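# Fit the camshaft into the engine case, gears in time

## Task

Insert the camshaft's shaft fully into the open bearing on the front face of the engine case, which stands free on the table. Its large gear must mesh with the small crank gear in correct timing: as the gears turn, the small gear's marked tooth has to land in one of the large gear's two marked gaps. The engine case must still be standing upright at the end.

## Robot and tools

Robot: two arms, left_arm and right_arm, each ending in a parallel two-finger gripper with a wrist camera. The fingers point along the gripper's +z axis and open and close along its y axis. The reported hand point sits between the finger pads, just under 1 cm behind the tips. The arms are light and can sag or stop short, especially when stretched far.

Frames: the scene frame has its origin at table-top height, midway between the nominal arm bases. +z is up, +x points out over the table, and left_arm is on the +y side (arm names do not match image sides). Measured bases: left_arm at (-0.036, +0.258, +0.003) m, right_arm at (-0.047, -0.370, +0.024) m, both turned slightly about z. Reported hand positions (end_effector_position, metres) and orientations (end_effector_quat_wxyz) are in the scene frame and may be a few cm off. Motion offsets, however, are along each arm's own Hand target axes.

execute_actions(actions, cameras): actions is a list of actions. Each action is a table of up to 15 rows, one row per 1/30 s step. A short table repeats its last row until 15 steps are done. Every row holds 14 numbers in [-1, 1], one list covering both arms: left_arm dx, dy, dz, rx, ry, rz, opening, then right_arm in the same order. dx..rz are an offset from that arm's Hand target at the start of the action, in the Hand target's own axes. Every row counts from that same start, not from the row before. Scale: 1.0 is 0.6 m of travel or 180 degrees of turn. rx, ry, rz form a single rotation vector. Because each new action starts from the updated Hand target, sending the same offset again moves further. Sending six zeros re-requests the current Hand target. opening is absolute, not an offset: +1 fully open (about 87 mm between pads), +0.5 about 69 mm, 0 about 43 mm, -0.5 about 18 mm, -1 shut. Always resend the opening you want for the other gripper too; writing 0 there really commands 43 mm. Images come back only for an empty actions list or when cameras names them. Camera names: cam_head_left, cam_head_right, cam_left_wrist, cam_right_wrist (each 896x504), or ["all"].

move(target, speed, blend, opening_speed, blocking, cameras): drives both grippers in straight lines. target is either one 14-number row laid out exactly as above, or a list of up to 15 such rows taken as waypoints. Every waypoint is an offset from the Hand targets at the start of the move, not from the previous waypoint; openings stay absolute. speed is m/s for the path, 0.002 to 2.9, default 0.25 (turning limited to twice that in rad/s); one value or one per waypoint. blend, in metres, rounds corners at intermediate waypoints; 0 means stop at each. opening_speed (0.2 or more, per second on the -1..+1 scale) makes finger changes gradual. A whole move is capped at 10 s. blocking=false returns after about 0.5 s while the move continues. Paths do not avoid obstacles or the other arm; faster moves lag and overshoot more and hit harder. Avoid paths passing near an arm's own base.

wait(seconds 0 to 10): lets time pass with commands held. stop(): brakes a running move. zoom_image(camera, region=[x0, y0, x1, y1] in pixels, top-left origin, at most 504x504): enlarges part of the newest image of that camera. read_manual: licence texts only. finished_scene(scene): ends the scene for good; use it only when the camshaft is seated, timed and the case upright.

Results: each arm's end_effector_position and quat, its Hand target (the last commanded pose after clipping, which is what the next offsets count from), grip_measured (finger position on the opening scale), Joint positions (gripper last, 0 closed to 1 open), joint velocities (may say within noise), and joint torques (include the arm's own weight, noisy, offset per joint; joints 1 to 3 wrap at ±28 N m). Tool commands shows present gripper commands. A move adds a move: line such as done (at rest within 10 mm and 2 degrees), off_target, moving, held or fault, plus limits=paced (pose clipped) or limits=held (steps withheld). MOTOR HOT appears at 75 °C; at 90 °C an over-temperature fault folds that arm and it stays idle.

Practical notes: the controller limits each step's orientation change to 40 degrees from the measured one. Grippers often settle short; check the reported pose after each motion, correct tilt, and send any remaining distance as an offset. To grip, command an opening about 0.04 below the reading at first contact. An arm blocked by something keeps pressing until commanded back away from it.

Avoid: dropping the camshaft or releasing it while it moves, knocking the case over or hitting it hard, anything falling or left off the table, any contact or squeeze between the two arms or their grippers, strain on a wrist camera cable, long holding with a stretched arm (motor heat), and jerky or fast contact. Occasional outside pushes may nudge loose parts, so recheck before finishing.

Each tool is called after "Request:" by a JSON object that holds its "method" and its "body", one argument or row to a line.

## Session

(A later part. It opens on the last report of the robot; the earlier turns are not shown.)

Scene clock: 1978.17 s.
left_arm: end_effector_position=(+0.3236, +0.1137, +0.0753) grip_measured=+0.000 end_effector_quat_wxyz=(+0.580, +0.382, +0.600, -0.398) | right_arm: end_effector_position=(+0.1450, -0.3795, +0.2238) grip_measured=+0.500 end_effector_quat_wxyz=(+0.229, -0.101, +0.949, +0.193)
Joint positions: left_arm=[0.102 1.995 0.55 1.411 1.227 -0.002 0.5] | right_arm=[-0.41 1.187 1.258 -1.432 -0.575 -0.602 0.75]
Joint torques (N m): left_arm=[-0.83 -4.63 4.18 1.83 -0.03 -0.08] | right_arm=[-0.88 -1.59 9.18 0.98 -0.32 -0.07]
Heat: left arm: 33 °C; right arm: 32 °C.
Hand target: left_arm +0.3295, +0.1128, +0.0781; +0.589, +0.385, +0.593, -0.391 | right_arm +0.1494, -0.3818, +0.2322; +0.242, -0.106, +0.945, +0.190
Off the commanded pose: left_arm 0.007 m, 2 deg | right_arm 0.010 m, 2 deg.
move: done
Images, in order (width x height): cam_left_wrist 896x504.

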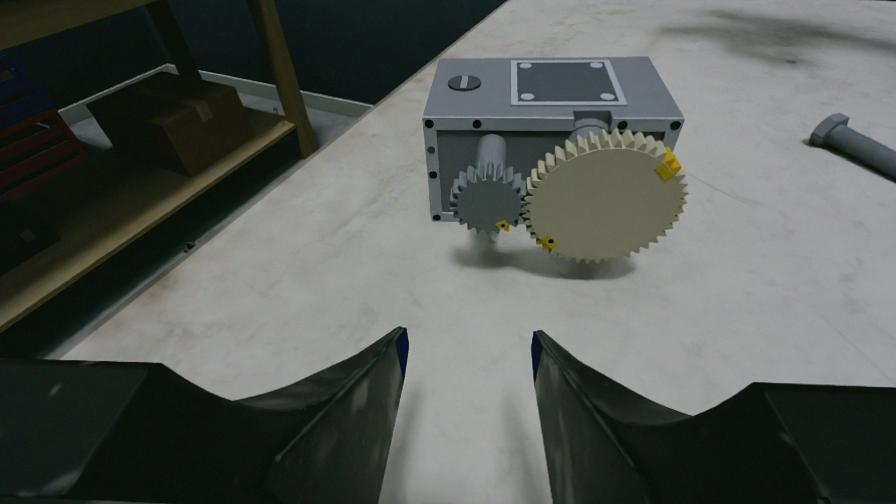

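Request:
{"method": "zoom_image", "body": {
  "camera": "cam_left_wrist",
  "region": [480, 180, 570, 260]
}}

Request:
{"method": "zoom_image", "body": {
  "camera": "cam_left_wrist",
  "region": [440, 155, 540, 245]
}}

Scaled by 5.600 from the camera's 896x504 image, which has a finer 1280x720 frame.

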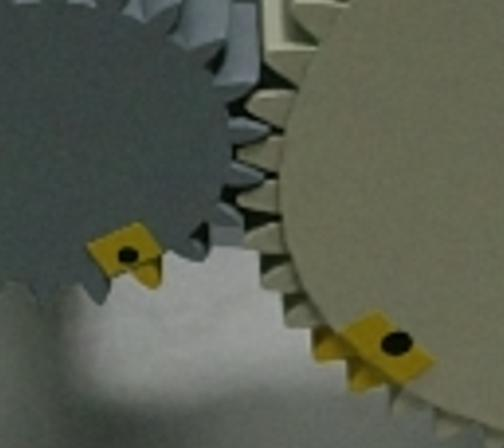

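Scaled by 5.040 from the camera's 896x504 image, which has a finer 1280x720 frame.

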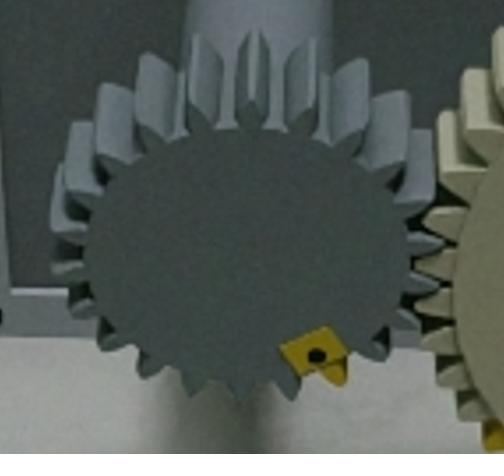

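Request:
{"method": "move", "body": {
  "target": [
    [-0.1,-0.05,-0.13,0,0,0,0,0,0,0,0,0,0,0.5],
    [-0.202,-0.208,-0.067,-0.434,0.205,-0.2426,0,0,0,0,0,0,0,0.5],
    [-0.16,-0.2445,0.146,-0.434,0.205,-0.2426,0,0,0,0,0,0,0,0.5]
  ],
  "speed": 0.2,
  "blend": [0.03,0.03,0],
  "cameras": ["cam_left_wrist"]
}}

Scene clock: 2011.20 s.
left_arm: end_effector_position=(+0.2291, -0.0249, +0.1720) grip_measured=+0.000 end_effector_quat_wxyz=(+0.317, -0.186, +0.930, +0.006) | right_arm: end_effector_position=(+0.1450, -0.3795, +0.2238) grip_measured=+0.500 end_effector_quat_wxyz=(+0.229, -0.101, +0.949, +0.193)
Joint positions: left_arm=[-0.944 1.802 1.702 -1.208 -0.596 -1.301 0.5] | right_arm=[-0.41 1.187 1.258 -1.432 -0.575 -0.602 0.75]
Joint torques (N m): left_arm=[-0.73 -5.7 7.08 0.75 -0.45 -0.06] | right_arm=[-0.9 -1.52 9.09 0.98 -0.32 -0.07]
Heat: left arm: 32 °C; right arm: 32 °C.
Hand target: left_arm +0.2306, -0.0255, +0.1756; +0.322, -0.188, +0.928, +0.009 | right_arm +0.1494, -0.3818, +0.2322; +0.242, -0.106, +0.945, +0.190
Off the commanded pose: left_arm 0.004 m, 1 deg | right_arm 0.010 m, 2 deg.
move: done
Images, in order (width x height): cam_left_wrist 896x504.

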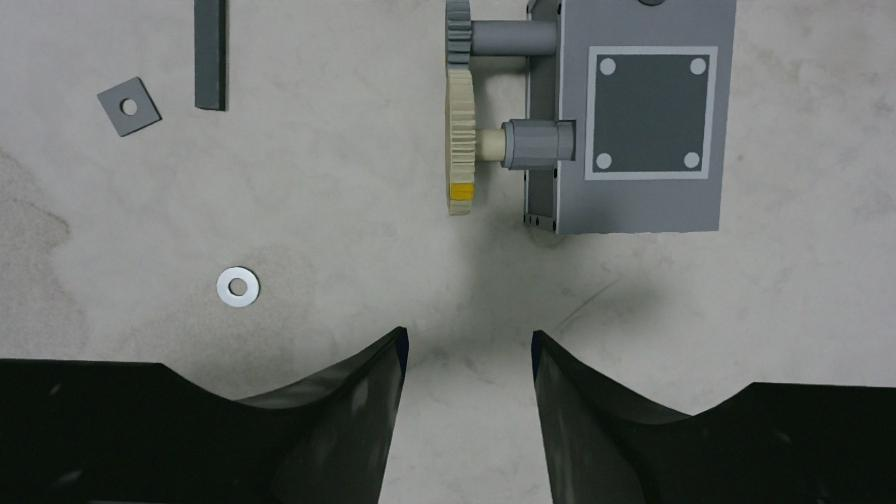

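Request:
{"method": "move", "body": {
  "target": [0,0,0.19,0,0,0,0,0,0,0,0,0,0,0.5],
  "speed": 0.08,
  "cameras": ["cam_left_wrist"]
}}

Scene clock: 2017.93 s.
left_arm: end_effector_position=(+0.2954, -0.0079, +0.0897) grip_measured=+0.000 end_effector_quat_wxyz=(+0.323, -0.189, +0.927, +0.012) | right_arm: end_effector_position=(+0.1450, -0.3795, +0.2238) grip_measured=+0.500 end_effector_quat_wxyz=(+0.229, -0.101, +0.949, +0.193)
Joint positions: left_arm=[-0.78 1.893 1.479 -0.796 -0.565 -1.119 0.5] | right_arm=[-0.41 1.187 1.258 -1.432 -0.575 -0.602 0.75]
Joint torques (N m): left_arm=[-0.03 -6.3 5.18 1.26 -0.19 0.07] | right_arm=[-0.88 -1.61 9.18 0.97 -0.33 -0.07]
Heat: left arm: 33 °C; right arm: 32 °C.
Hand target: left_arm +0.2984, -0.0097, +0.0853; +0.322, -0.188, +0.928, +0.009 | right_arm +0.1494, -0.3818, +0.2322; +0.242, -0.106, +0.945, +0.190
Off the commanded pose: left_arm 0.006 m, 0 deg | right_arm 0.010 m, 2 deg.
move: done
Images, in order (width x height): cam_left_wrist 896x504.

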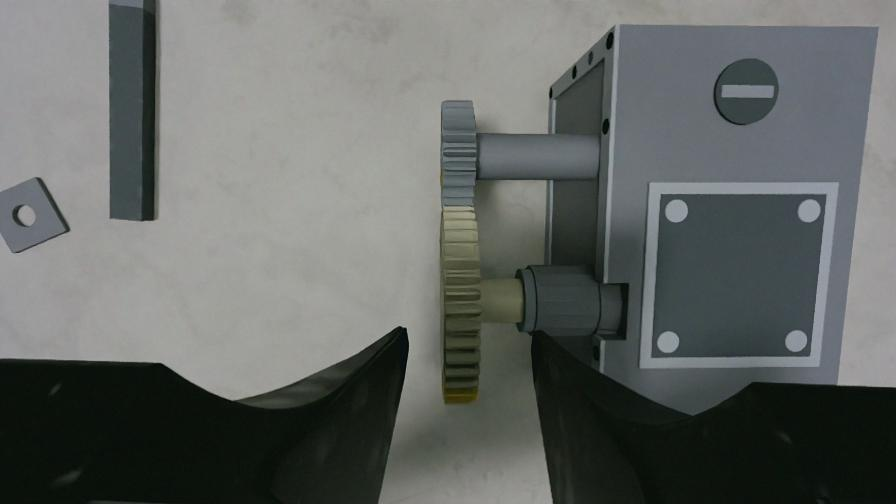

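Request:
{"method": "move", "body": {
  "target": [0.0195,0.003,0.025,0,0,0,0.0,0,0,0,0,0,0,0.5],
  "speed": 0.05,
  "cameras": ["cam_left_wrist"]
}}

Scene clock: 2025.57 s.
left_arm: end_effector_position=(+0.2956, -0.0089, +0.0723) grip_measured=+0.000 end_effector_quat_wxyz=(+0.323, -0.189, +0.927, +0.010) | right_arm: end_effector_position=(+0.1450, -0.3795, +0.2238) grip_measured=+0.500 end_effector_quat_wxyz=(+0.229, -0.101, +0.949, +0.193)
Joint positions: left_arm=[-0.78 1.906 1.425 -0.725 -0.562 -1.119 0.5] | right_arm=[-0.41 1.187 1.258 -1.432 -0.575 -0.602 0.75]
Joint torques (N m): left_arm=[-0.1 -6.06 4.97 1.28 -0.22 0.04] | right_arm=[-0.88 -1.57 9.17 0.99 -0.32 -0.1]
Heat: left arm: 32 °C; right arm: 32 °C.
Hand target: left_arm +0.2983, -0.0099, +0.0661; +0.322, -0.188, +0.928, +0.009 | right_arm +0.1494, -0.3818, +0.2322; +0.242, -0.106, +0.945, +0.190
Off the commanded pose: left_arm 0.007 m, 0 deg | right_arm 0.010 m, 2 deg.
move: done
Images, in order (width x height): cam_left_wrist 896x504.

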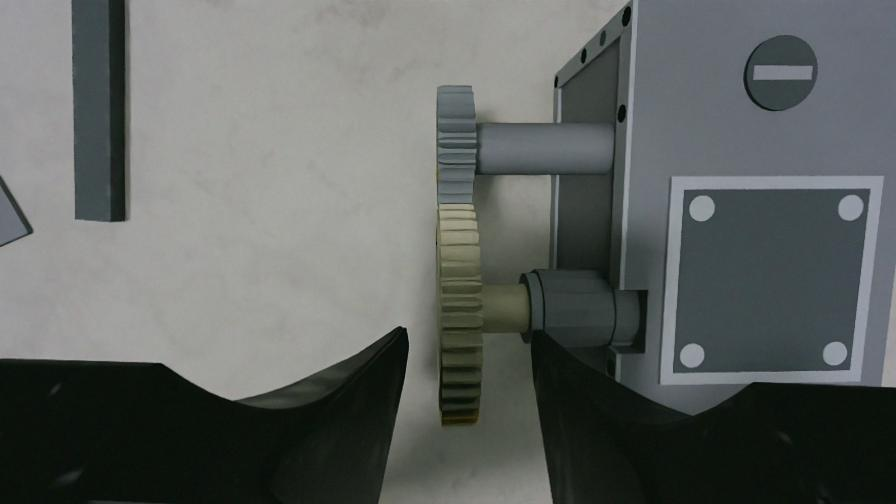

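Request:
{"method": "move", "body": {
  "target": [-0.004,0.006,0.003,-0.020,0,0.015,0.0,0,0,0,0,0,0,0.5],
  "speed": 0.05,
  "cameras": ["cam_left_wrist"]
}}

Scene clock: 2034.73 s.
left_arm: end_effector_position=(+0.2957, -0.0084, +0.0721) grip_measured=+0.000 end_effector_quat_wxyz=(+0.313, -0.178, +0.933, +0.030) | right_arm: end_effector_position=(+0.1450, -0.3795, +0.2238) grip_measured=+0.500 end_effector_quat_wxyz=(+0.229, -0.101, +0.949, +0.193)
Joint positions: left_arm=[-0.78 1.944 1.487 -0.794 -0.563 -1.108 0.5] | right_arm=[-0.41 1.187 1.258 -1.432 -0.575 -0.602 0.75]
Joint torques (N m): left_arm=[-0.23 -5.23 6.52 0.95 -0.51 0.02] | right_arm=[-0.83 -1.58 9.22 0.98 -0.33 -0.08]
Heat: left arm: 32 °C; right arm: 32 °C.
Hand target: left_arm +0.2998, -0.0055, +0.0658; +0.316, -0.176, +0.931, +0.046 | right_arm +0.1494, -0.3818, +0.2322; +0.242, -0.106, +0.945, +0.190
Off the commanded pose: left_arm 0.008 m, 2 deg | right_arm 0.010 m, 2 deg.
move: done
Images, in order (width x height): cam_left_wrist 896x504.

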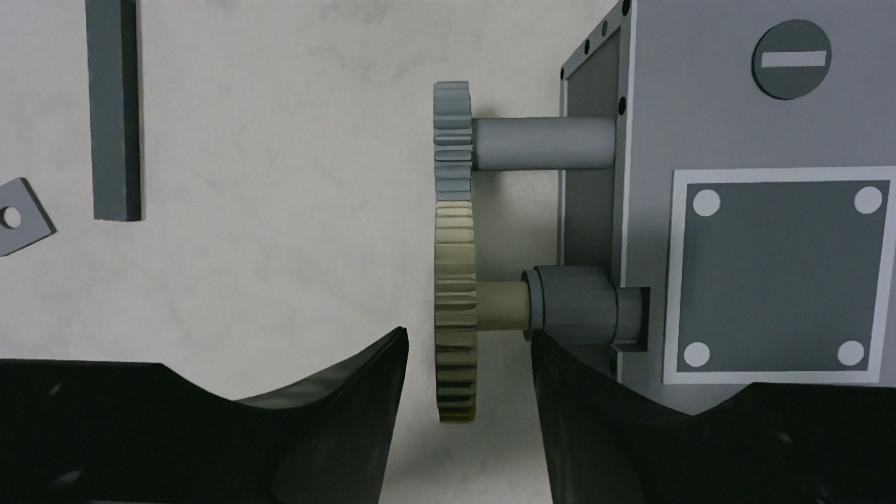

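Request:
{"method": "move", "body": {
  "target": [-0.003,0.014,0.002,0,0,0,0.0,0,0,0,0,0,0,0.5],
  "speed": 0.05,
  "cameras": ["cam_left_wrist"]
}}

Scene clock: 2038.67 s.
left_arm: end_effector_position=(+0.2955, -0.0080, +0.0714) grip_measured=+0.000 end_effector_quat_wxyz=(+0.312, -0.174, +0.933, +0.032) | right_arm: end_effector_position=(+0.1450, -0.3795, +0.2238) grip_measured=+0.500 end_effector_quat_wxyz=(+0.229, -0.101, +0.949, +0.193)
Joint positions: left_arm=[-0.78 1.944 1.485 -0.792 -0.563 -1.099 0.5] | right_arm=[-0.41 1.187 1.258 -1.432 -0.575 -0.602 0.75]
Joint torques (N m): left_arm=[0.79 -7.3 3.51 1.09 -0.47 0.06] | right_arm=[-0.91 -1.59 9.2 0.96 -0.3 -0.09]
Heat: left arm: 33 °C; right arm: 32 °C.
Hand target: left_arm +0.2988, +0.0031, +0.0656; +0.316, -0.176, +0.931, +0.046 | right_arm +0.1494, -0.3818, +0.2322; +0.242, -0.106, +0.945, +0.190
Off the commanded pose: left_arm 0.013 m, 2 deg | right_arm 0.010 m, 2 deg.
move: off_target (left_arm)
Images, in order (width x height): cam_left_wrist 896x504.

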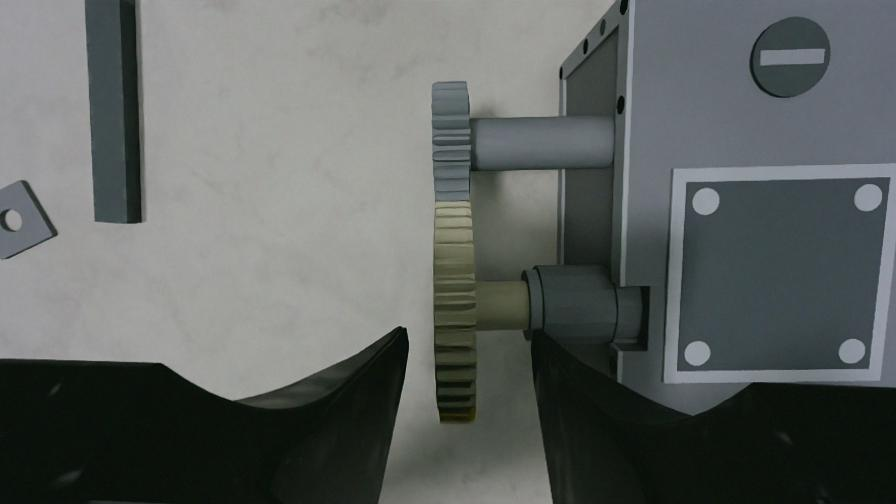

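Request:
{"method": "move", "body": {
  "target": [-0.003,0.012,0.002,0,0,0,0.0,0,0,0,0,0,0,0.5],
  "speed": 0.05,
  "cameras": ["cam_left_wrist"]
}}

Scene clock: 2043.27 s.
left_arm: end_effector_position=(+0.2955, -0.0077, +0.0710) grip_measured=+0.000 end_effector_quat_wxyz=(+0.318, -0.172, +0.932, +0.024) | right_arm: end_effector_position=(+0.1450, -0.3795, +0.2238) grip_measured=+0.500 end_effector_quat_wxyz=(+0.229, -0.101, +0.949, +0.193)
Joint positions: left_arm=[-0.78 1.925 1.451 -0.753 -0.563 -1.089 0.5] | right_arm=[-0.41 1.187 1.258 -1.432 -0.575 -0.602 0.75]
Joint torques (N m): left_arm=[1.7 -7.47 3.6 0.94 -0.42 0.09] | right_arm=[-0.79 -1.57 9.16 0.97 -0.33 -0.09]
Heat: left arm: 32 °C; right arm: 32 °C.
Hand target: left_arm +0.2983, +0.0106, +0.0658; +0.316, -0.177, +0.931, +0.046 | right_arm +0.1494, -0.3818, +0.2322; +0.242, -0.106, +0.945, +0.190
Off the commanded pose: left_arm 0.019 m, 3 deg | right_arm 0.010 m, 2 deg.
move: off_target (left_arm)
Images, in order (width x height): cam_left_wrist 896x504.

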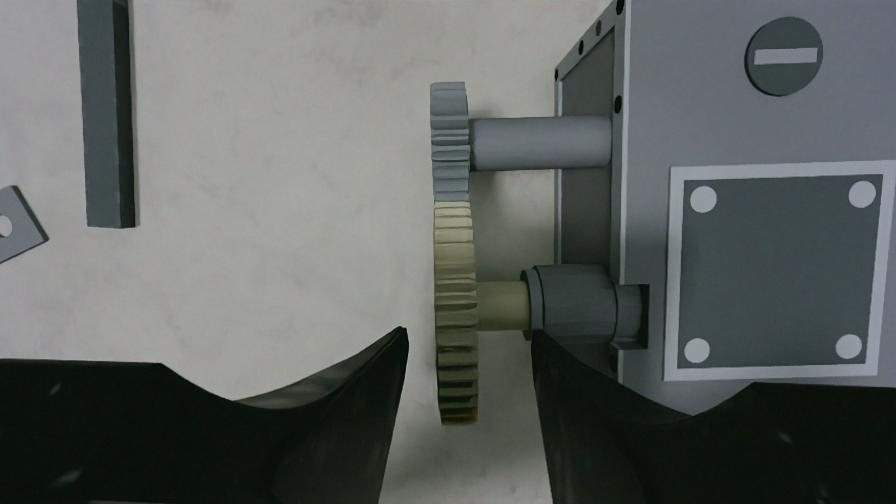

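Request:
{"method": "move", "body": {
  "target": [0,0,0,0,0,0,-0.78,0,0,0,0,0,0,0.5],
  "opening_speed": 0.4,
  "cameras": ["cam_left_wrist"]
}}

Scene clock: 2050.27 s.
left_arm: end_effector_position=(+0.2939, -0.0033, +0.0668) grip_measured=-0.628 end_effector_quat_wxyz=(+0.310, -0.165, +0.936, +0.028) | right_arm: end_effector_position=(+0.1450, -0.3795, +0.2238) grip_measured=+0.500 end_effector_quat_wxyz=(+0.229, -0.101, +0.949, +0.193)
Joint positions: left_arm=[-0.77 1.925 1.44 -0.753 -0.549 -1.069 0.186] | right_arm=[-0.41 1.187 1.258 -1.432 -0.575 -0.602 0.75]
Joint torques (N m): left_arm=[0.98 -7.5 4.41 0.93 -0.57 -0.07] | right_arm=[-0.84 -1.52 9.14 0.97 -0.33 -0.08]
Heat: left arm: 32 °C; right arm: 32 °C.
Hand target: left_arm +0.2982, +0.0105, +0.0657; +0.316, -0.176, +0.931, +0.046 | right_arm +0.1494, -0.3818, +0.2322; +0.242, -0.106, +0.945, +0.190
Off the commanded pose: left_arm 0.015 m, 3 deg | right_arm 0.010 m, 2 deg.
move: off_target (left_arm)
Images, in order (width x height): cam_left_wrist 896x504.

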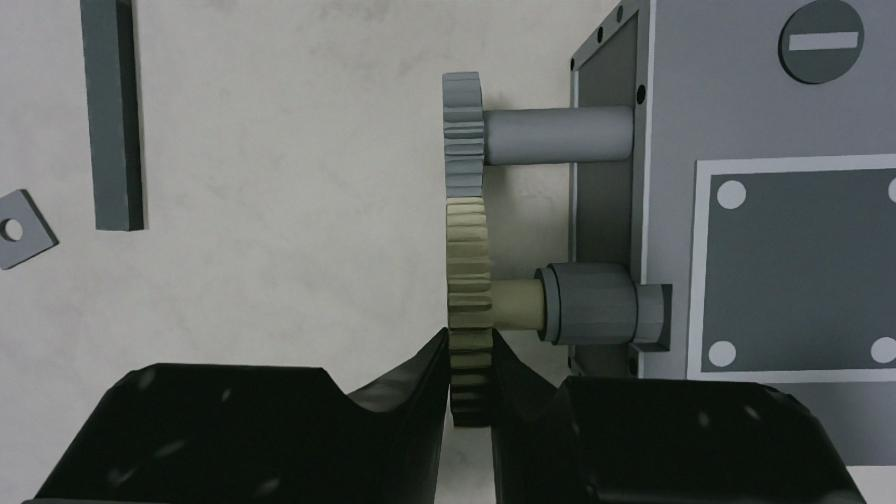

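Request:
{"method": "move", "body": {
  "target": [0,0.025,0,0,0,0,-0.78,0,0,0,0,0,0,0.5],
  "speed": 0.05,
  "cameras": ["cam_left_wrist"]
}}

Scene clock: 2055.80 s.
left_arm: end_effector_position=(+0.2937, +0.0015, +0.0655) grip_measured=-0.628 end_effector_quat_wxyz=(+0.318, -0.161, +0.934, +0.020) | right_arm: end_effector_position=(+0.1450, -0.3795, +0.2238) grip_measured=+0.500 end_effector_quat_wxyz=(+0.229, -0.101, +0.949, +0.193)
Joint positions: left_arm=[-0.763 1.891 1.381 -0.694 -0.547 -1.044 0.186] | right_arm=[-0.41 1.187 1.258 -1.432 -0.575 -0.602 0.75]
Joint torques (N m): left_arm=[1.65 -8.53 3.47 0.7 -0.53 -0.13] | right_arm=[-0.9 -1.47 9.16 0.97 -0.32 -0.11]
Heat: left arm: 32 °C; right arm: 32 °C.
Hand target: left_arm +0.2929, +0.0246, +0.0653; +0.316, -0.177, +0.931, +0.046 | right_arm +0.1494, -0.3818, +0.2322; +0.242, -0.106, +0.945, +0.190
Off the commanded pose: left_arm 0.023 m, 4 deg | right_arm 0.010 m, 2 deg.
move: off_target (left_arm)
Images, in order (width x height): cam_left_wrist 896x504.

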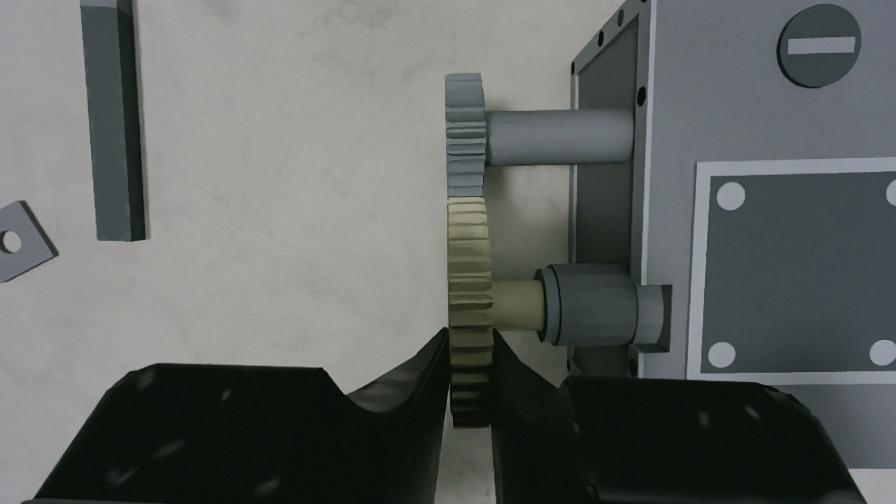

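Request:
{"method": "move", "body": {
  "target": [
    [0,0.0,0,-0.0245,0,0.005,-0.78,0,0,0,0,0,0,0.5],
    [0,0.02,0,-0.0245,0,0.005,-0.78,0,0,0,0,0,0,0.5]
  ],
  "speed": 0.05,
  "cameras": ["cam_left_wrist"]
}}

Scene clock: 2061.03 s.
left_arm: end_effector_position=(+0.2918, +0.0069, +0.0667) grip_measured=-0.640 end_effector_quat_wxyz=(+0.309, -0.166, +0.935, +0.043) | right_arm: end_effector_position=(+0.1450, -0.3795, +0.2238) grip_measured=+0.500 end_effector_quat_wxyz=(+0.229, -0.101, +0.949, +0.193)
Joint positions: left_arm=[-0.763 1.914 1.426 -0.772 -0.563 -1.068 0.18] | right_arm=[-0.41 1.187 1.258 -1.432 -0.575 -0.602 0.75]
Joint torques (N m): left_arm=[1.47 -8.24 3.25 0.42 -0.77 -0.2] | right_arm=[-0.84 -1.52 9.02 0.98 -0.32 -0.08]
Heat: left arm: 32 °C; right arm: 32 °C.
Hand target: left_arm +0.2886, +0.0358, +0.0651; +0.309, -0.181, +0.930, +0.084 | right_arm +0.1494, -0.3818, +0.2322; +0.242, -0.106, +0.945, +0.190
Off the commanded pose: left_arm 0.029 m, 5 deg | right_arm 0.010 m, 2 deg.
move: off_target (left_arm)
Images, in order (width x height): cam_left_wrist 896x504.

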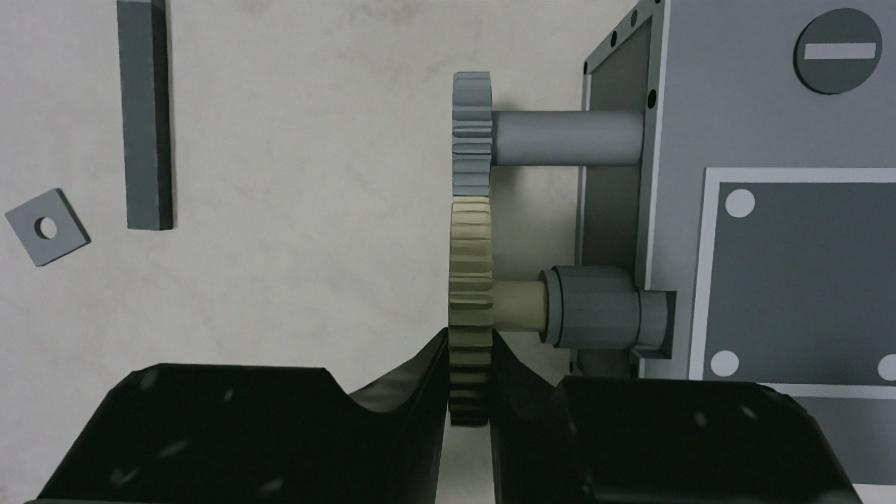

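Request:
{"method": "move", "body": {
  "target": [
    [0,0.0,0,-0.012,0.01,0,-0.78,0,0,0,0,0,0,0.5],
    [0,0.02,0,-0.012,-0.01,0,-0.78,0,0,0,0,0,0,0.5],
    [0,0.02,0,-0.012,0.0,0,-0.78,0,0,0,0,0,0,0.5]
  ],
  "speed": 0.05,
  "cameras": ["cam_left_wrist"]
}}

Scene clock: 2067.53 s.
left_arm: end_effector_position=(+0.2887, +0.0190, +0.0667) grip_measured=-0.645 end_effector_quat_wxyz=(+0.316, -0.175, +0.931, +0.059) | right_arm: end_effector_position=(+0.1450, -0.3795, +0.2238) grip_measured=+0.500 end_effector_quat_wxyz=(+0.229, -0.101, +0.949, +0.193)
Joint positions: left_arm=[-0.76 1.895 1.398 -0.786 -0.596 -1.087 0.177] | right_arm=[-0.41 1.187 1.258 -1.432 -0.575 -0.602 0.75]
Joint torques (N m): left_arm=[1.72 -7.42 4.75 0.13 -0.6 -0.18] | right_arm=[-0.87 -1.61 9.2 0.97 -0.32 -0.1]
Heat: left arm: 33 °C; right arm: 32 °C.
Hand target: left_arm +0.2839, +0.0469, +0.0654; +0.305, -0.187, +0.928, +0.102 | right_arm +0.1494, -0.3818, +0.2322; +0.242, -0.106, +0.945, +0.190
Off the commanded pose: left_arm 0.028 m, 5 deg | right_arm 0.010 m, 2 deg.
move: off_target (left_arm)
Images, in order (width x height): cam_left_wrist 896x504.

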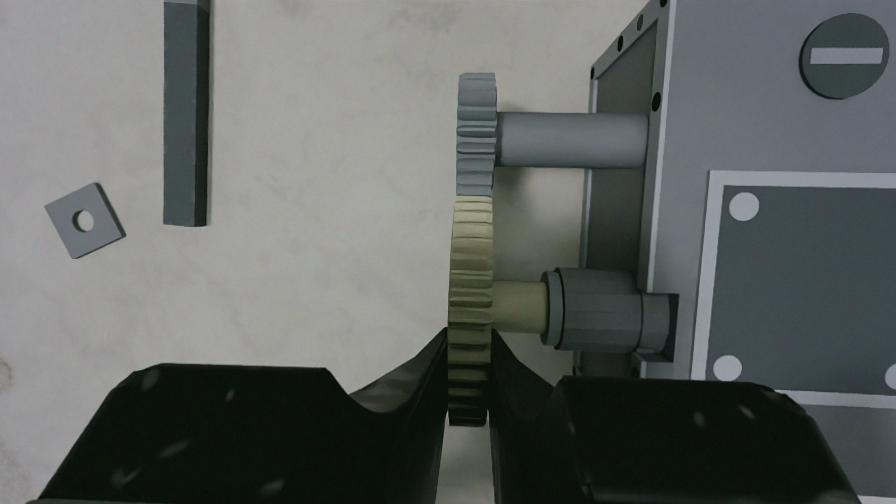

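Request:
{"method": "move", "body": {
  "target": [
    [0,-0.02,0,-0.022,0,0,-0.78,0,0,0,0,0,0,0.5],
    [0,0.01,0,-0.022,0,0,-0.78,0,0,0,0,0,0,0.5]
  ],
  "speed": 0.06,
  "cameras": ["cam_left_wrist"]
}}

Scene clock: 2081.37 s.
left_arm: end_effector_position=(+0.2873, +0.0203, +0.0674) grip_measured=-0.635 end_effector_quat_wxyz=(+0.300, -0.193, +0.931, +0.082) | right_arm: end_effector_position=(+0.1450, -0.3795, +0.2238) grip_measured=+0.500 end_effector_quat_wxyz=(+0.229, -0.101, +0.949, +0.193)
Joint positions: left_arm=[-0.76 1.945 1.481 -0.897 -0.6 -1.149 0.183] | right_arm=[-0.41 1.187 1.258 -1.432 -0.575 -0.602 0.75]
Joint torques (N m): left_arm=[1.29 -8.05 3.02 0.12 -0.87 -0.13] | right_arm=[-0.9 -1.58 9.17 0.97 -0.33 -0.08]
Heat: left arm: 32 °C; right arm: 32 °C.
Hand target: left_arm +0.2814, +0.0523, +0.0659; +0.298, -0.197, +0.924, +0.134 | right_arm +0.1494, -0.3818, +0.2322; +0.242, -0.106, +0.945, +0.190
Off the commanded pose: left_arm 0.033 m, 6 deg | right_arm 0.010 m, 2 deg.
move: off_target (left_arm)
Images, in order (width x height): cam_left_wrist 896x504.

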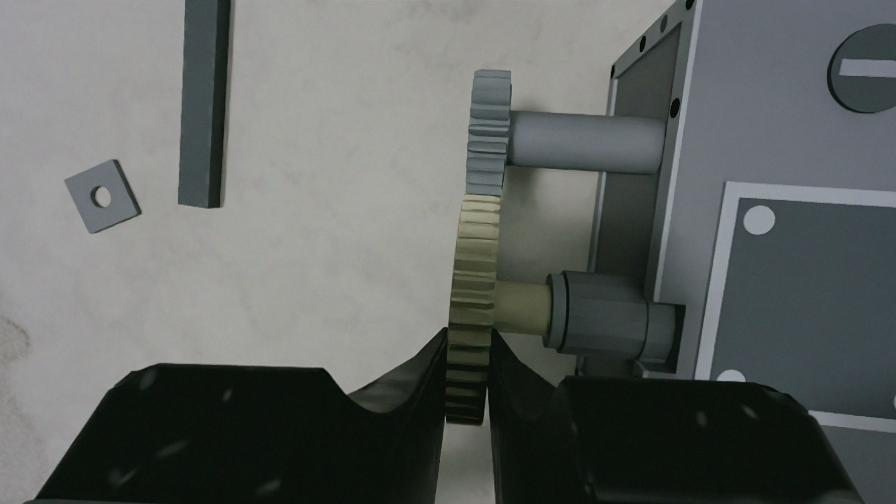

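Request:
{"method": "move", "body": {
  "target": [
    [0,-0.015,0,0.017,0,0.0215,-0.78,0,0,0,0,0,0,0.5],
    [0,0.014,0,0.017,0,0.0215,-0.78,0,0,0,0,0,0,0.5]
  ],
  "speed": 0.06,
  "cameras": ["cam_left_wrist"]
}}

Scene clock: 2088.53 s.
left_arm: end_effector_position=(+0.2813, +0.0390, +0.0681) grip_measured=-0.642 end_effector_quat_wxyz=(+0.305, -0.166, +0.934, +0.088) | right_arm: end_effector_position=(+0.1450, -0.3795, +0.2238) grip_measured=+0.500 end_effector_quat_wxyz=(+0.229, -0.101, +0.949, +0.193)
Joint positions: left_arm=[-0.743 1.873 1.38 -0.841 -0.606 -1.066 0.179] | right_arm=[-0.41 1.187 1.258 -1.432 -0.575 -0.602 0.75]
Joint torques (N m): left_arm=[1.16 -7.6 3.64 0.5 -0.54 0.23] | right_arm=[-0.79 -1.58 9.18 0.98 -0.31 -0.08]
Heat: left arm: 32 °C; right arm: 32 °C.
Hand target: left_arm +0.2777, +0.0597, +0.0670; +0.299, -0.158, +0.933, +0.119 | right_arm +0.1494, -0.3818, +0.2322; +0.242, -0.106, +0.945, +0.190
Off the commanded pose: left_arm 0.021 m, 4 deg | right_arm 0.010 m, 2 deg.
move: off_target (left_arm)
Images, in order (width x height): cam_left_wrist 896x504.

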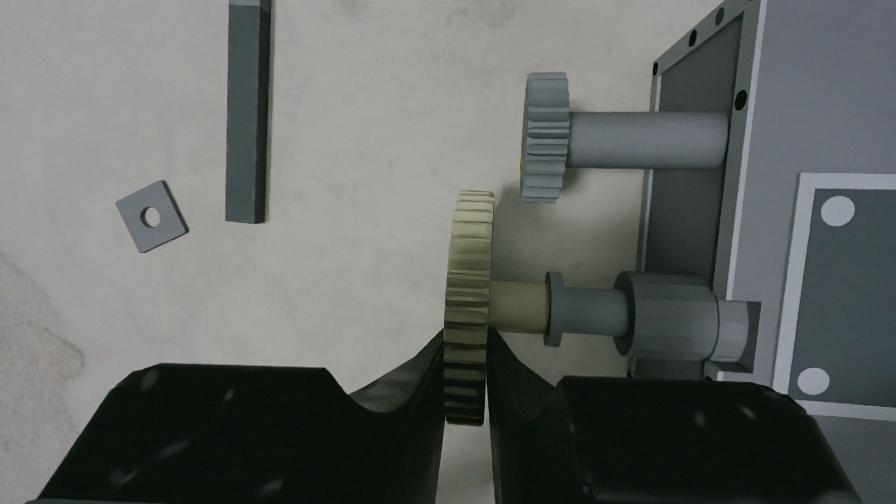

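Request:
{"method": "move", "body": {
  "target": [0.0087,0,0.0012,0,-0.0833,0,-0.78,0,0,0,0,0,0,0.5],
  "speed": 0.1,
  "cameras": ["cam_left_wrist"]
}}

Scene clock: 2110.43 s.
left_arm: end_effector_position=(+0.2794, +0.0406, +0.0645) grip_measured=-0.642 end_effector_quat_wxyz=(+0.419, -0.156, +0.889, +0.103) | right_arm: end_effector_position=(+0.1450, -0.3795, +0.2238) grip_measured=+0.500 end_effector_quat_wxyz=(+0.229, -0.101, +0.949, +0.193)
Joint positions: left_arm=[-0.844 1.818 1.192 -0.628 -0.848 -1.09 0.179] | right_arm=[-0.41 1.187 1.258 -1.432 -0.575 -0.602 0.75]
Joint torques (N m): left_arm=[-0.02 -6.87 3.44 0.54 -0.76 0.16] | right_arm=[-0.79 -1.55 9.17 0.96 -0.34 -0.07]
Heat: left arm: 32 °C; right arm: 32 °C.
Hand target: left_arm +0.2740, +0.0588, +0.0633; +0.418, -0.141, +0.887, +0.139 | right_arm +0.1494, -0.3818, +0.2322; +0.242, -0.106, +0.945, +0.190
Off the commanded pose: left_arm 0.019 m, 4 deg | right_arm 0.010 m, 2 deg.
move: off_target (left_arm)
Images, in order (width x height): cam_left_wrist 896x504.

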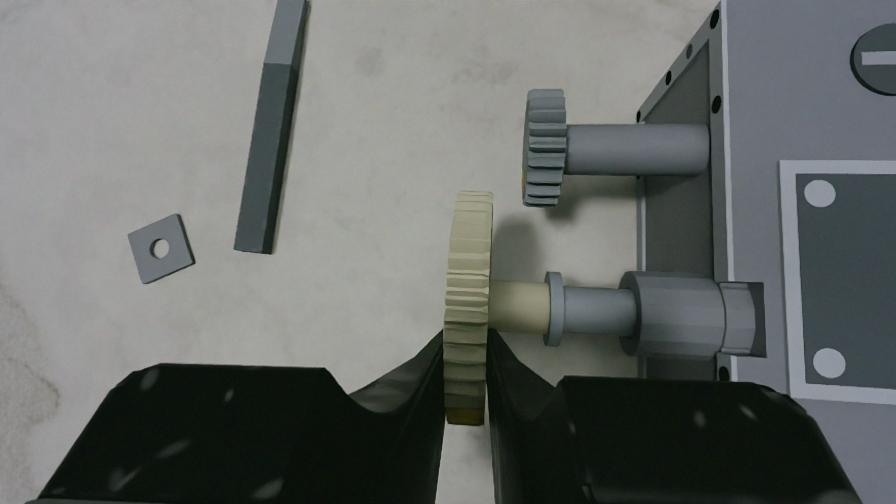

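Request:
{"method": "move", "body": {
  "target": [
    [0,-0.02,0,0.028,0,-0.035,-0.78,0,0,0,0,0,0,0.5],
    [0,-0.06,0,0.035,0,-0.043,-0.78,0,0,0,0,0,0,0.5]
  ],
  "speed": 0.05,
  "cameras": ["cam_left_wrist"]
}}

Scene clock: 2119.50 s.
left_arm: end_effector_position=(+0.2798, +0.0393, +0.0632) grip_measured=-0.649 end_effector_quat_wxyz=(+0.432, -0.162, +0.883, +0.083) | right_arm: end_effector_position=(+0.1450, -0.3795, +0.2238) grip_measured=+0.500 end_effector_quat_wxyz=(+0.229, -0.101, +0.949, +0.193)
Joint positions: left_arm=[-0.847 1.789 1.135 -0.545 -0.852 -1.083 0.175] | right_arm=[-0.41 1.187 1.258 -1.432 -0.575 -0.602 0.75]
Joint torques (N m): left_arm=[-0.5 -3.88 6.78 1.44 -0.21 -0.24] | right_arm=[-0.88 -1.57 9.18 0.97 -0.32 -0.09]
Heat: left arm: 32 °C; right arm: 32 °C.
Hand target: left_arm +0.2872, +0.0256, +0.0588; +0.434, -0.177, +0.881, +0.061 | right_arm +0.1494, -0.3818, +0.2322; +0.242, -0.106, +0.945, +0.190
Off the commanded pose: left_arm 0.016 m, 3 deg | right_arm 0.010 m, 2 deg.
move: off_target (left_arm)
Images, in order (width x height): cam_left_wrist 896x504.

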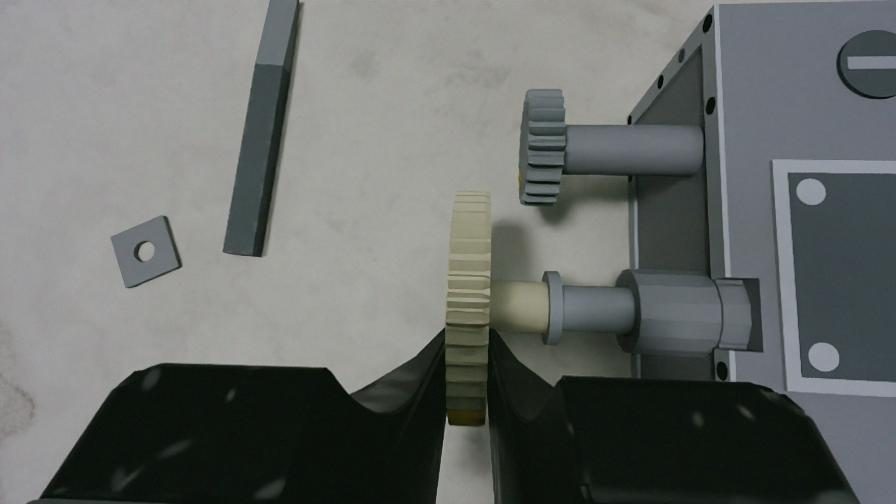

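Request:
{"method": "move", "body": {
  "target": [
    [0,0.01,0,0,0,0,-0.78,0,0,0,0,0,0,0.5],
    [0,-0.025,0,0.0,0,0,-0.78,0,0,0,0,0,0,0.5]
  ],
  "speed": 0.05,
  "cameras": ["cam_left_wrist"]
}}

Scene clock: 2125.50 s.
left_arm: end_effector_position=(+0.2853, +0.0244, +0.0634) grip_measured=-0.649 end_effector_quat_wxyz=(+0.432, -0.160, +0.884, +0.083) | right_arm: end_effector_position=(+0.1450, -0.3795, +0.2238) grip_measured=+0.500 end_effector_quat_wxyz=(+0.229, -0.101, +0.949, +0.193)
Joint positions: left_arm=[-0.861 1.843 1.207 -0.575 -0.856 -1.097 0.175] | right_arm=[-0.41 1.187 1.258 -1.432 -0.575 -0.602 0.75]
Joint torques (N m): left_arm=[-0.36 -4.44 6.78 1.38 -0.23 -0.28] | right_arm=[-0.9 -1.61 9.24 0.98 -0.31 -0.1]
Heat: left arm: 31 °C; right arm: 32 °C.
Hand target: left_arm +0.2927, +0.0118, +0.0594; +0.434, -0.177, +0.881, +0.062 | right_arm +0.1494, -0.3818, +0.2322; +0.242, -0.106, +0.945, +0.190
Off the commanded pose: left_arm 0.015 m, 3 deg | right_arm 0.010 m, 2 deg.
move: off_target (left_arm)
Images, in order (width x height): cam_left_wrist 896x504.

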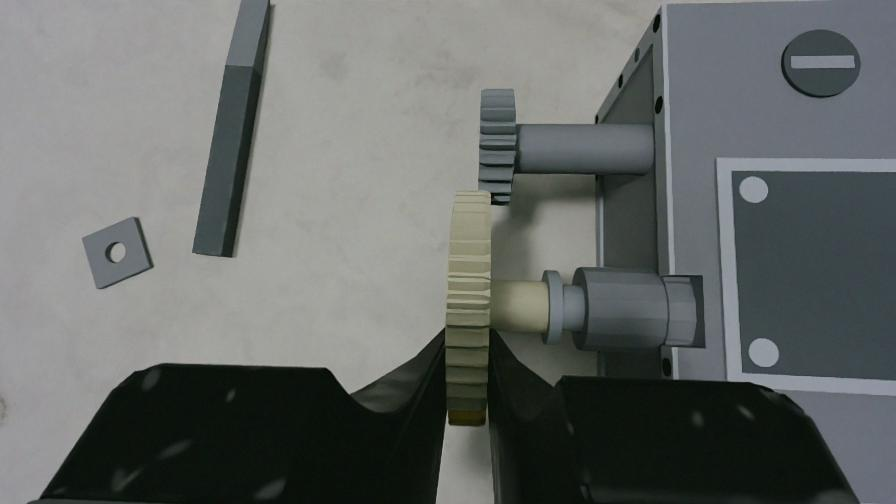

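Request:
{"method": "move", "body": {
  "target": [
    [0,-0.012,0,0,0.0,0,-0.78,0,0,0,0,0,0,0.5],
    [0,-0.015,0,0,0.01,0,-0.78,0,0,0,0,0,0,0.5],
    [0,-0.018,0,0,-0.01,0,-0.78,0,0,0,0,0,0,0.5],
    [0,-0.02,0,0,0,0,-0.78,0,0,0,0,0,0,0.5]
  ],
  "speed": 0.05,
  "cameras": ["cam_left_wrist"]
}}

Request:
{"method": "zoom_image", "body": {
  "camera": "cam_left_wrist",
  "region": [440, 80, 540, 260]
}}

Scene clock: 2133.17 s.
left_arm: end_effector_position=(+0.2878, +0.0162, +0.0638) grip_measured=-0.649 end_effector_quat_wxyz=(+0.433, -0.161, +0.882, +0.090) | right_arm: end_effector_position=(+0.1450, -0.3795, +0.2238) grip_measured=+0.500 end_effector_quat_wxyz=(+0.229, -0.101, +0.949, +0.193)
Joint positions: left_arm=[-0.874 1.884 1.264 -0.617 -0.872 -1.122 0.175] | right_arm=[-0.41 1.187 1.258 -1.432 -0.575 -0.602 0.75]
Joint torques (N m): left_arm=[-0.1 -4.75 7.05 1.48 -0.11 -0.16] | right_arm=[-0.87 -1.52 9.17 0.97 -0.33 -0.08]
Heat: left arm: 31 °C; right arm: 32 °C.
Hand target: left_arm +0.2971, +0.0005, +0.0600; +0.434, -0.177, +0.881, +0.061 | right_arm +0.1494, -0.3818, +0.2322; +0.242, -0.106, +0.945, +0.190
Off the commanded pose: left_arm 0.019 m, 4 deg | right_arm 0.010 m, 2 deg.
move: off_target (left_arm)
Images, in order (width x height): cam_left_wrist 896x504.

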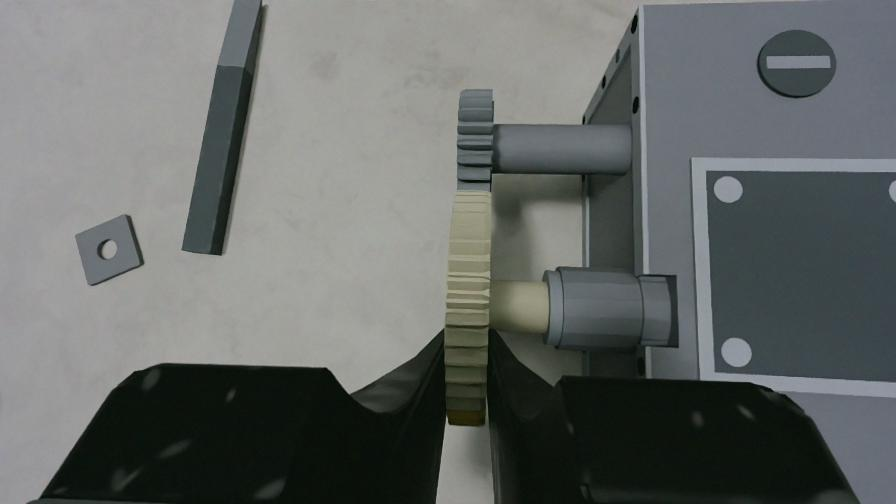

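Scaled by 2.800 from the camera's 896x504 image, which has a finer 1280x720 frame.

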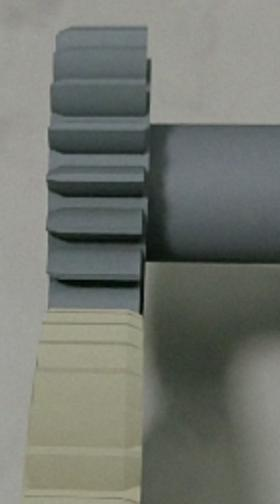

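Request:
{"method": "move", "body": {
  "target": [
    [0,-0.01,0,0,0.0,0,-0.78,0,0,0,0,0,0,0.5],
    [0,0.022,0,0,0.0,0,-0.78,0,0,0,0,0,0,0.5]
  ],
  "speed": 0.05,
  "cameras": ["cam_left_wrist"]
}}

Request:
{"method": "move", "body": {
  "target": [0,0,0,0,0,0,0.0,0,0,0,0,0,0,0.5],
  "opening_speed": 0.3,
  "cameras": ["cam_left_wrist"]
}}

Scene clock: 2140.23 s.
left_arm: end_effector_position=(+0.2910, +0.0127, +0.0629) grip_measured=-0.649 end_effector_quat_wxyz=(+0.441, -0.163, +0.879, +0.078) | right_arm: end_effector_position=(+0.1450, -0.3795, +0.2238) grip_measured=+0.500 end_effector_quat_wxyz=(+0.229, -0.101, +0.949, +0.193)
Joint positions: left_arm=[-0.874 1.88 1.243 -0.562 -0.874 -1.109 0.175] | right_arm=[-0.41 1.187 1.258 -1.432 -0.575 -0.602 0.75]
Joint torques (N m): left_arm=[0.7 -7.46 3.71 1.28 -0.05 -0.16] | right_arm=[-0.87 -1.54 9.18 0.98 -0.33 -0.1]
Heat: left arm: 32 °C; right arm: 32 °C.
Hand target: left_arm +0.2922, +0.0128, +0.0594; +0.434, -0.177, +0.881, +0.061 | right_arm +0.1494, -0.3818, +0.2322; +0.242, -0.106, +0.945, +0.190
Off the commanded pose: left_arm 0.004 m, 3 deg | right_arm 0.010 m, 2 deg.
move: off_target (left_arm)
Images, in order (width x height): cam_left_wrist 896x504.

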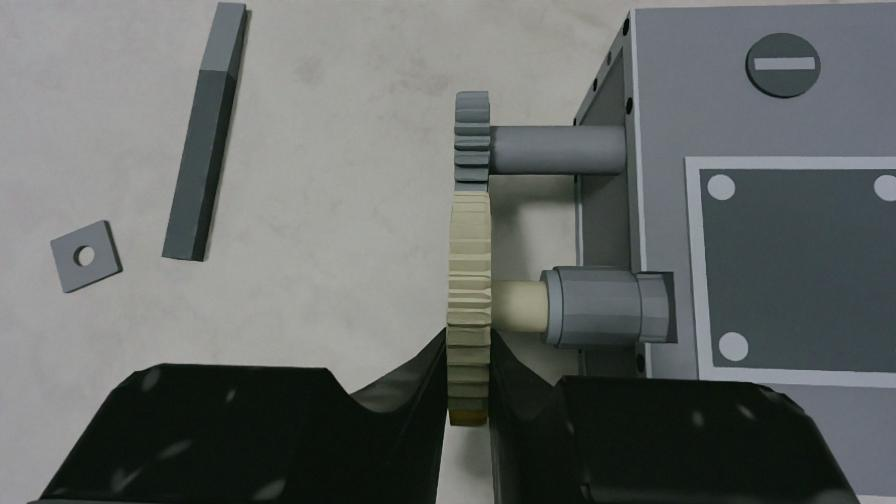

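Scene clock: 2143.03 s.
left_arm: end_effector_position=(+0.2890, +0.0135, +0.0566) grip_measured=+0.000 end_effector_quat_wxyz=(+0.431, -0.167, +0.884, +0.072) | right_arm: end_effector_position=(+0.1450, -0.3795, +0.2238) grip_measured=+0.500 end_effector_quat_wxyz=(+0.229, -0.101, +0.949, +0.193)
Joint positions: left_arm=[-0.867 1.88 1.228 -0.552 -0.848 -1.117 0.5] | right_arm=[-0.41 1.187 1.258 -1.432 -0.575 -0.602 0.75]
Joint torques (N m): left_arm=[0.21 -7.5 4.75 1.2 -0.3 -0.08] | right_arm=[-0.87 -1.57 9.17 0.96 -0.32 -0.08]
Heat: left arm: 32 °C; right arm: 32 °C.
Hand target: left_arm +0.2923, +0.0128, +0.0594; +0.434, -0.177, +0.881, +0.061 | right_arm +0.1494, -0.3818, +0.2322; +0.242, -0.106, +0.945, +0.190
Off the commanded pose: left_arm 0.004 m, 2 deg | right_arm 0.010 m, 2 deg.
move: done
Images, in order (width x height): cam_left_wrist 896x504.

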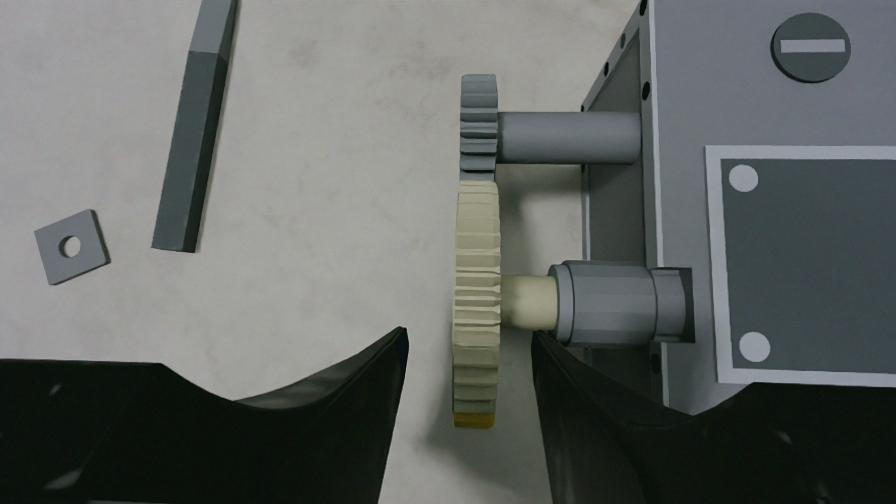

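Request:
{"method": "move", "body": {
  "target": [
    [0,0,-0.2,0,0,0,0,0,0,0,0,0,0,0.5],
    [-0.141,0.195,-0.217,0,0,0,0,0,0,0,0,0,0,0.5],
    [-0.103,0.2,0.06,0.465,-0.154,0.17,0,0,0,0,0,0,0,0.5]
  ],
  "speed": [0.12,0.2,0.2],
  "blend": [0.02,0.03,0],
  "cameras": ["cam_left_wrist"]
}}

Scene clock: 2159.20 s.
left_arm: end_effector_position=(+0.3068, +0.1472, +0.0783) grip_measured=+0.000 end_effector_quat_wxyz=(+0.582, +0.380, +0.601, -0.394) | right_arm: end_effector_position=(+0.1450, -0.3795, +0.2238) grip_measured=+0.500 end_effector_quat_wxyz=(+0.229, -0.101, +0.949, +0.193)
Joint positions: left_arm=[0.224 1.946 0.49 1.409 1.338 0.014 0.5] | right_arm=[-0.41 1.187 1.258 -1.432 -0.575 -0.602 0.75]
Joint torques (N m): left_arm=[0.24 -4.25 3.79 1.75 0.2 -0.06] | right_arm=[-0.9 -1.55 9.11 0.99 -0.32 -0.1]
Heat: left arm: 31 °C; right arm: 32 °C.
Hand target: left_arm +0.3098, +0.1499, +0.0804; +0.589, +0.385, +0.593, -0.391 | right_arm +0.1494, -0.3818, +0.2322; +0.242, -0.106, +0.945, +0.190
Off the commanded pose: left_arm 0.004 m, 1 deg | right_arm 0.010 m, 2 deg.
move: done
Images, in order (width x height): cam_left_wrist 896x504.

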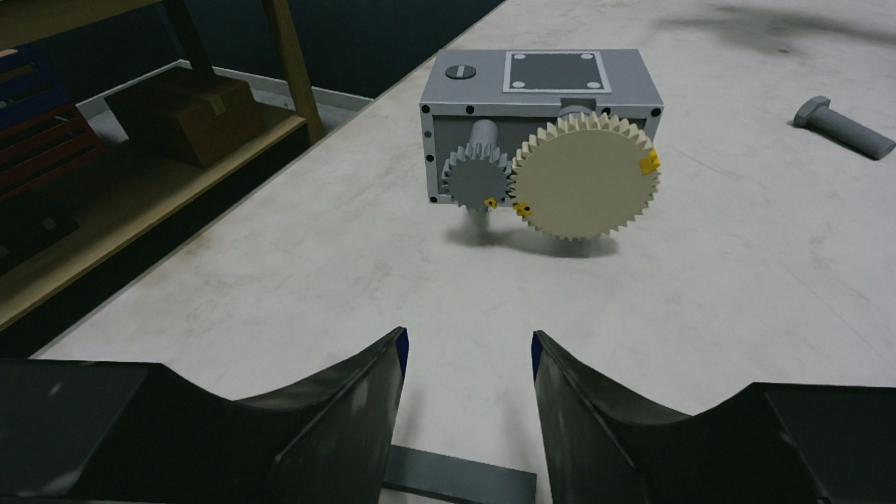

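Request:
{"method": "zoom_image", "body": {
  "camera": "cam_left_wrist",
  "region": [470, 150, 550, 230]
}}

Scaled by 6.300 from the camera's 896x504 image, which has a finer 1280x720 frame.

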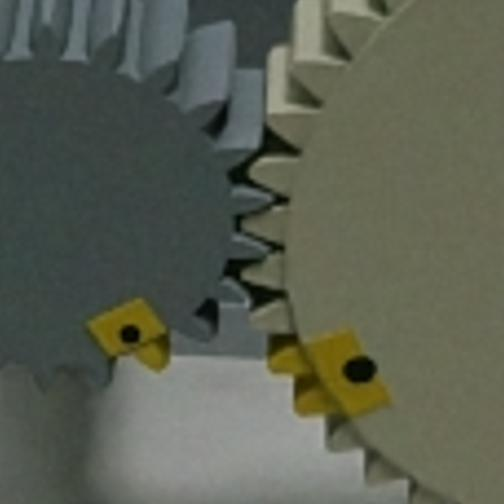

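Request:
{"method": "finished_scene", "body": {
  "scene": 1
}}

The scene is finished: the task was done.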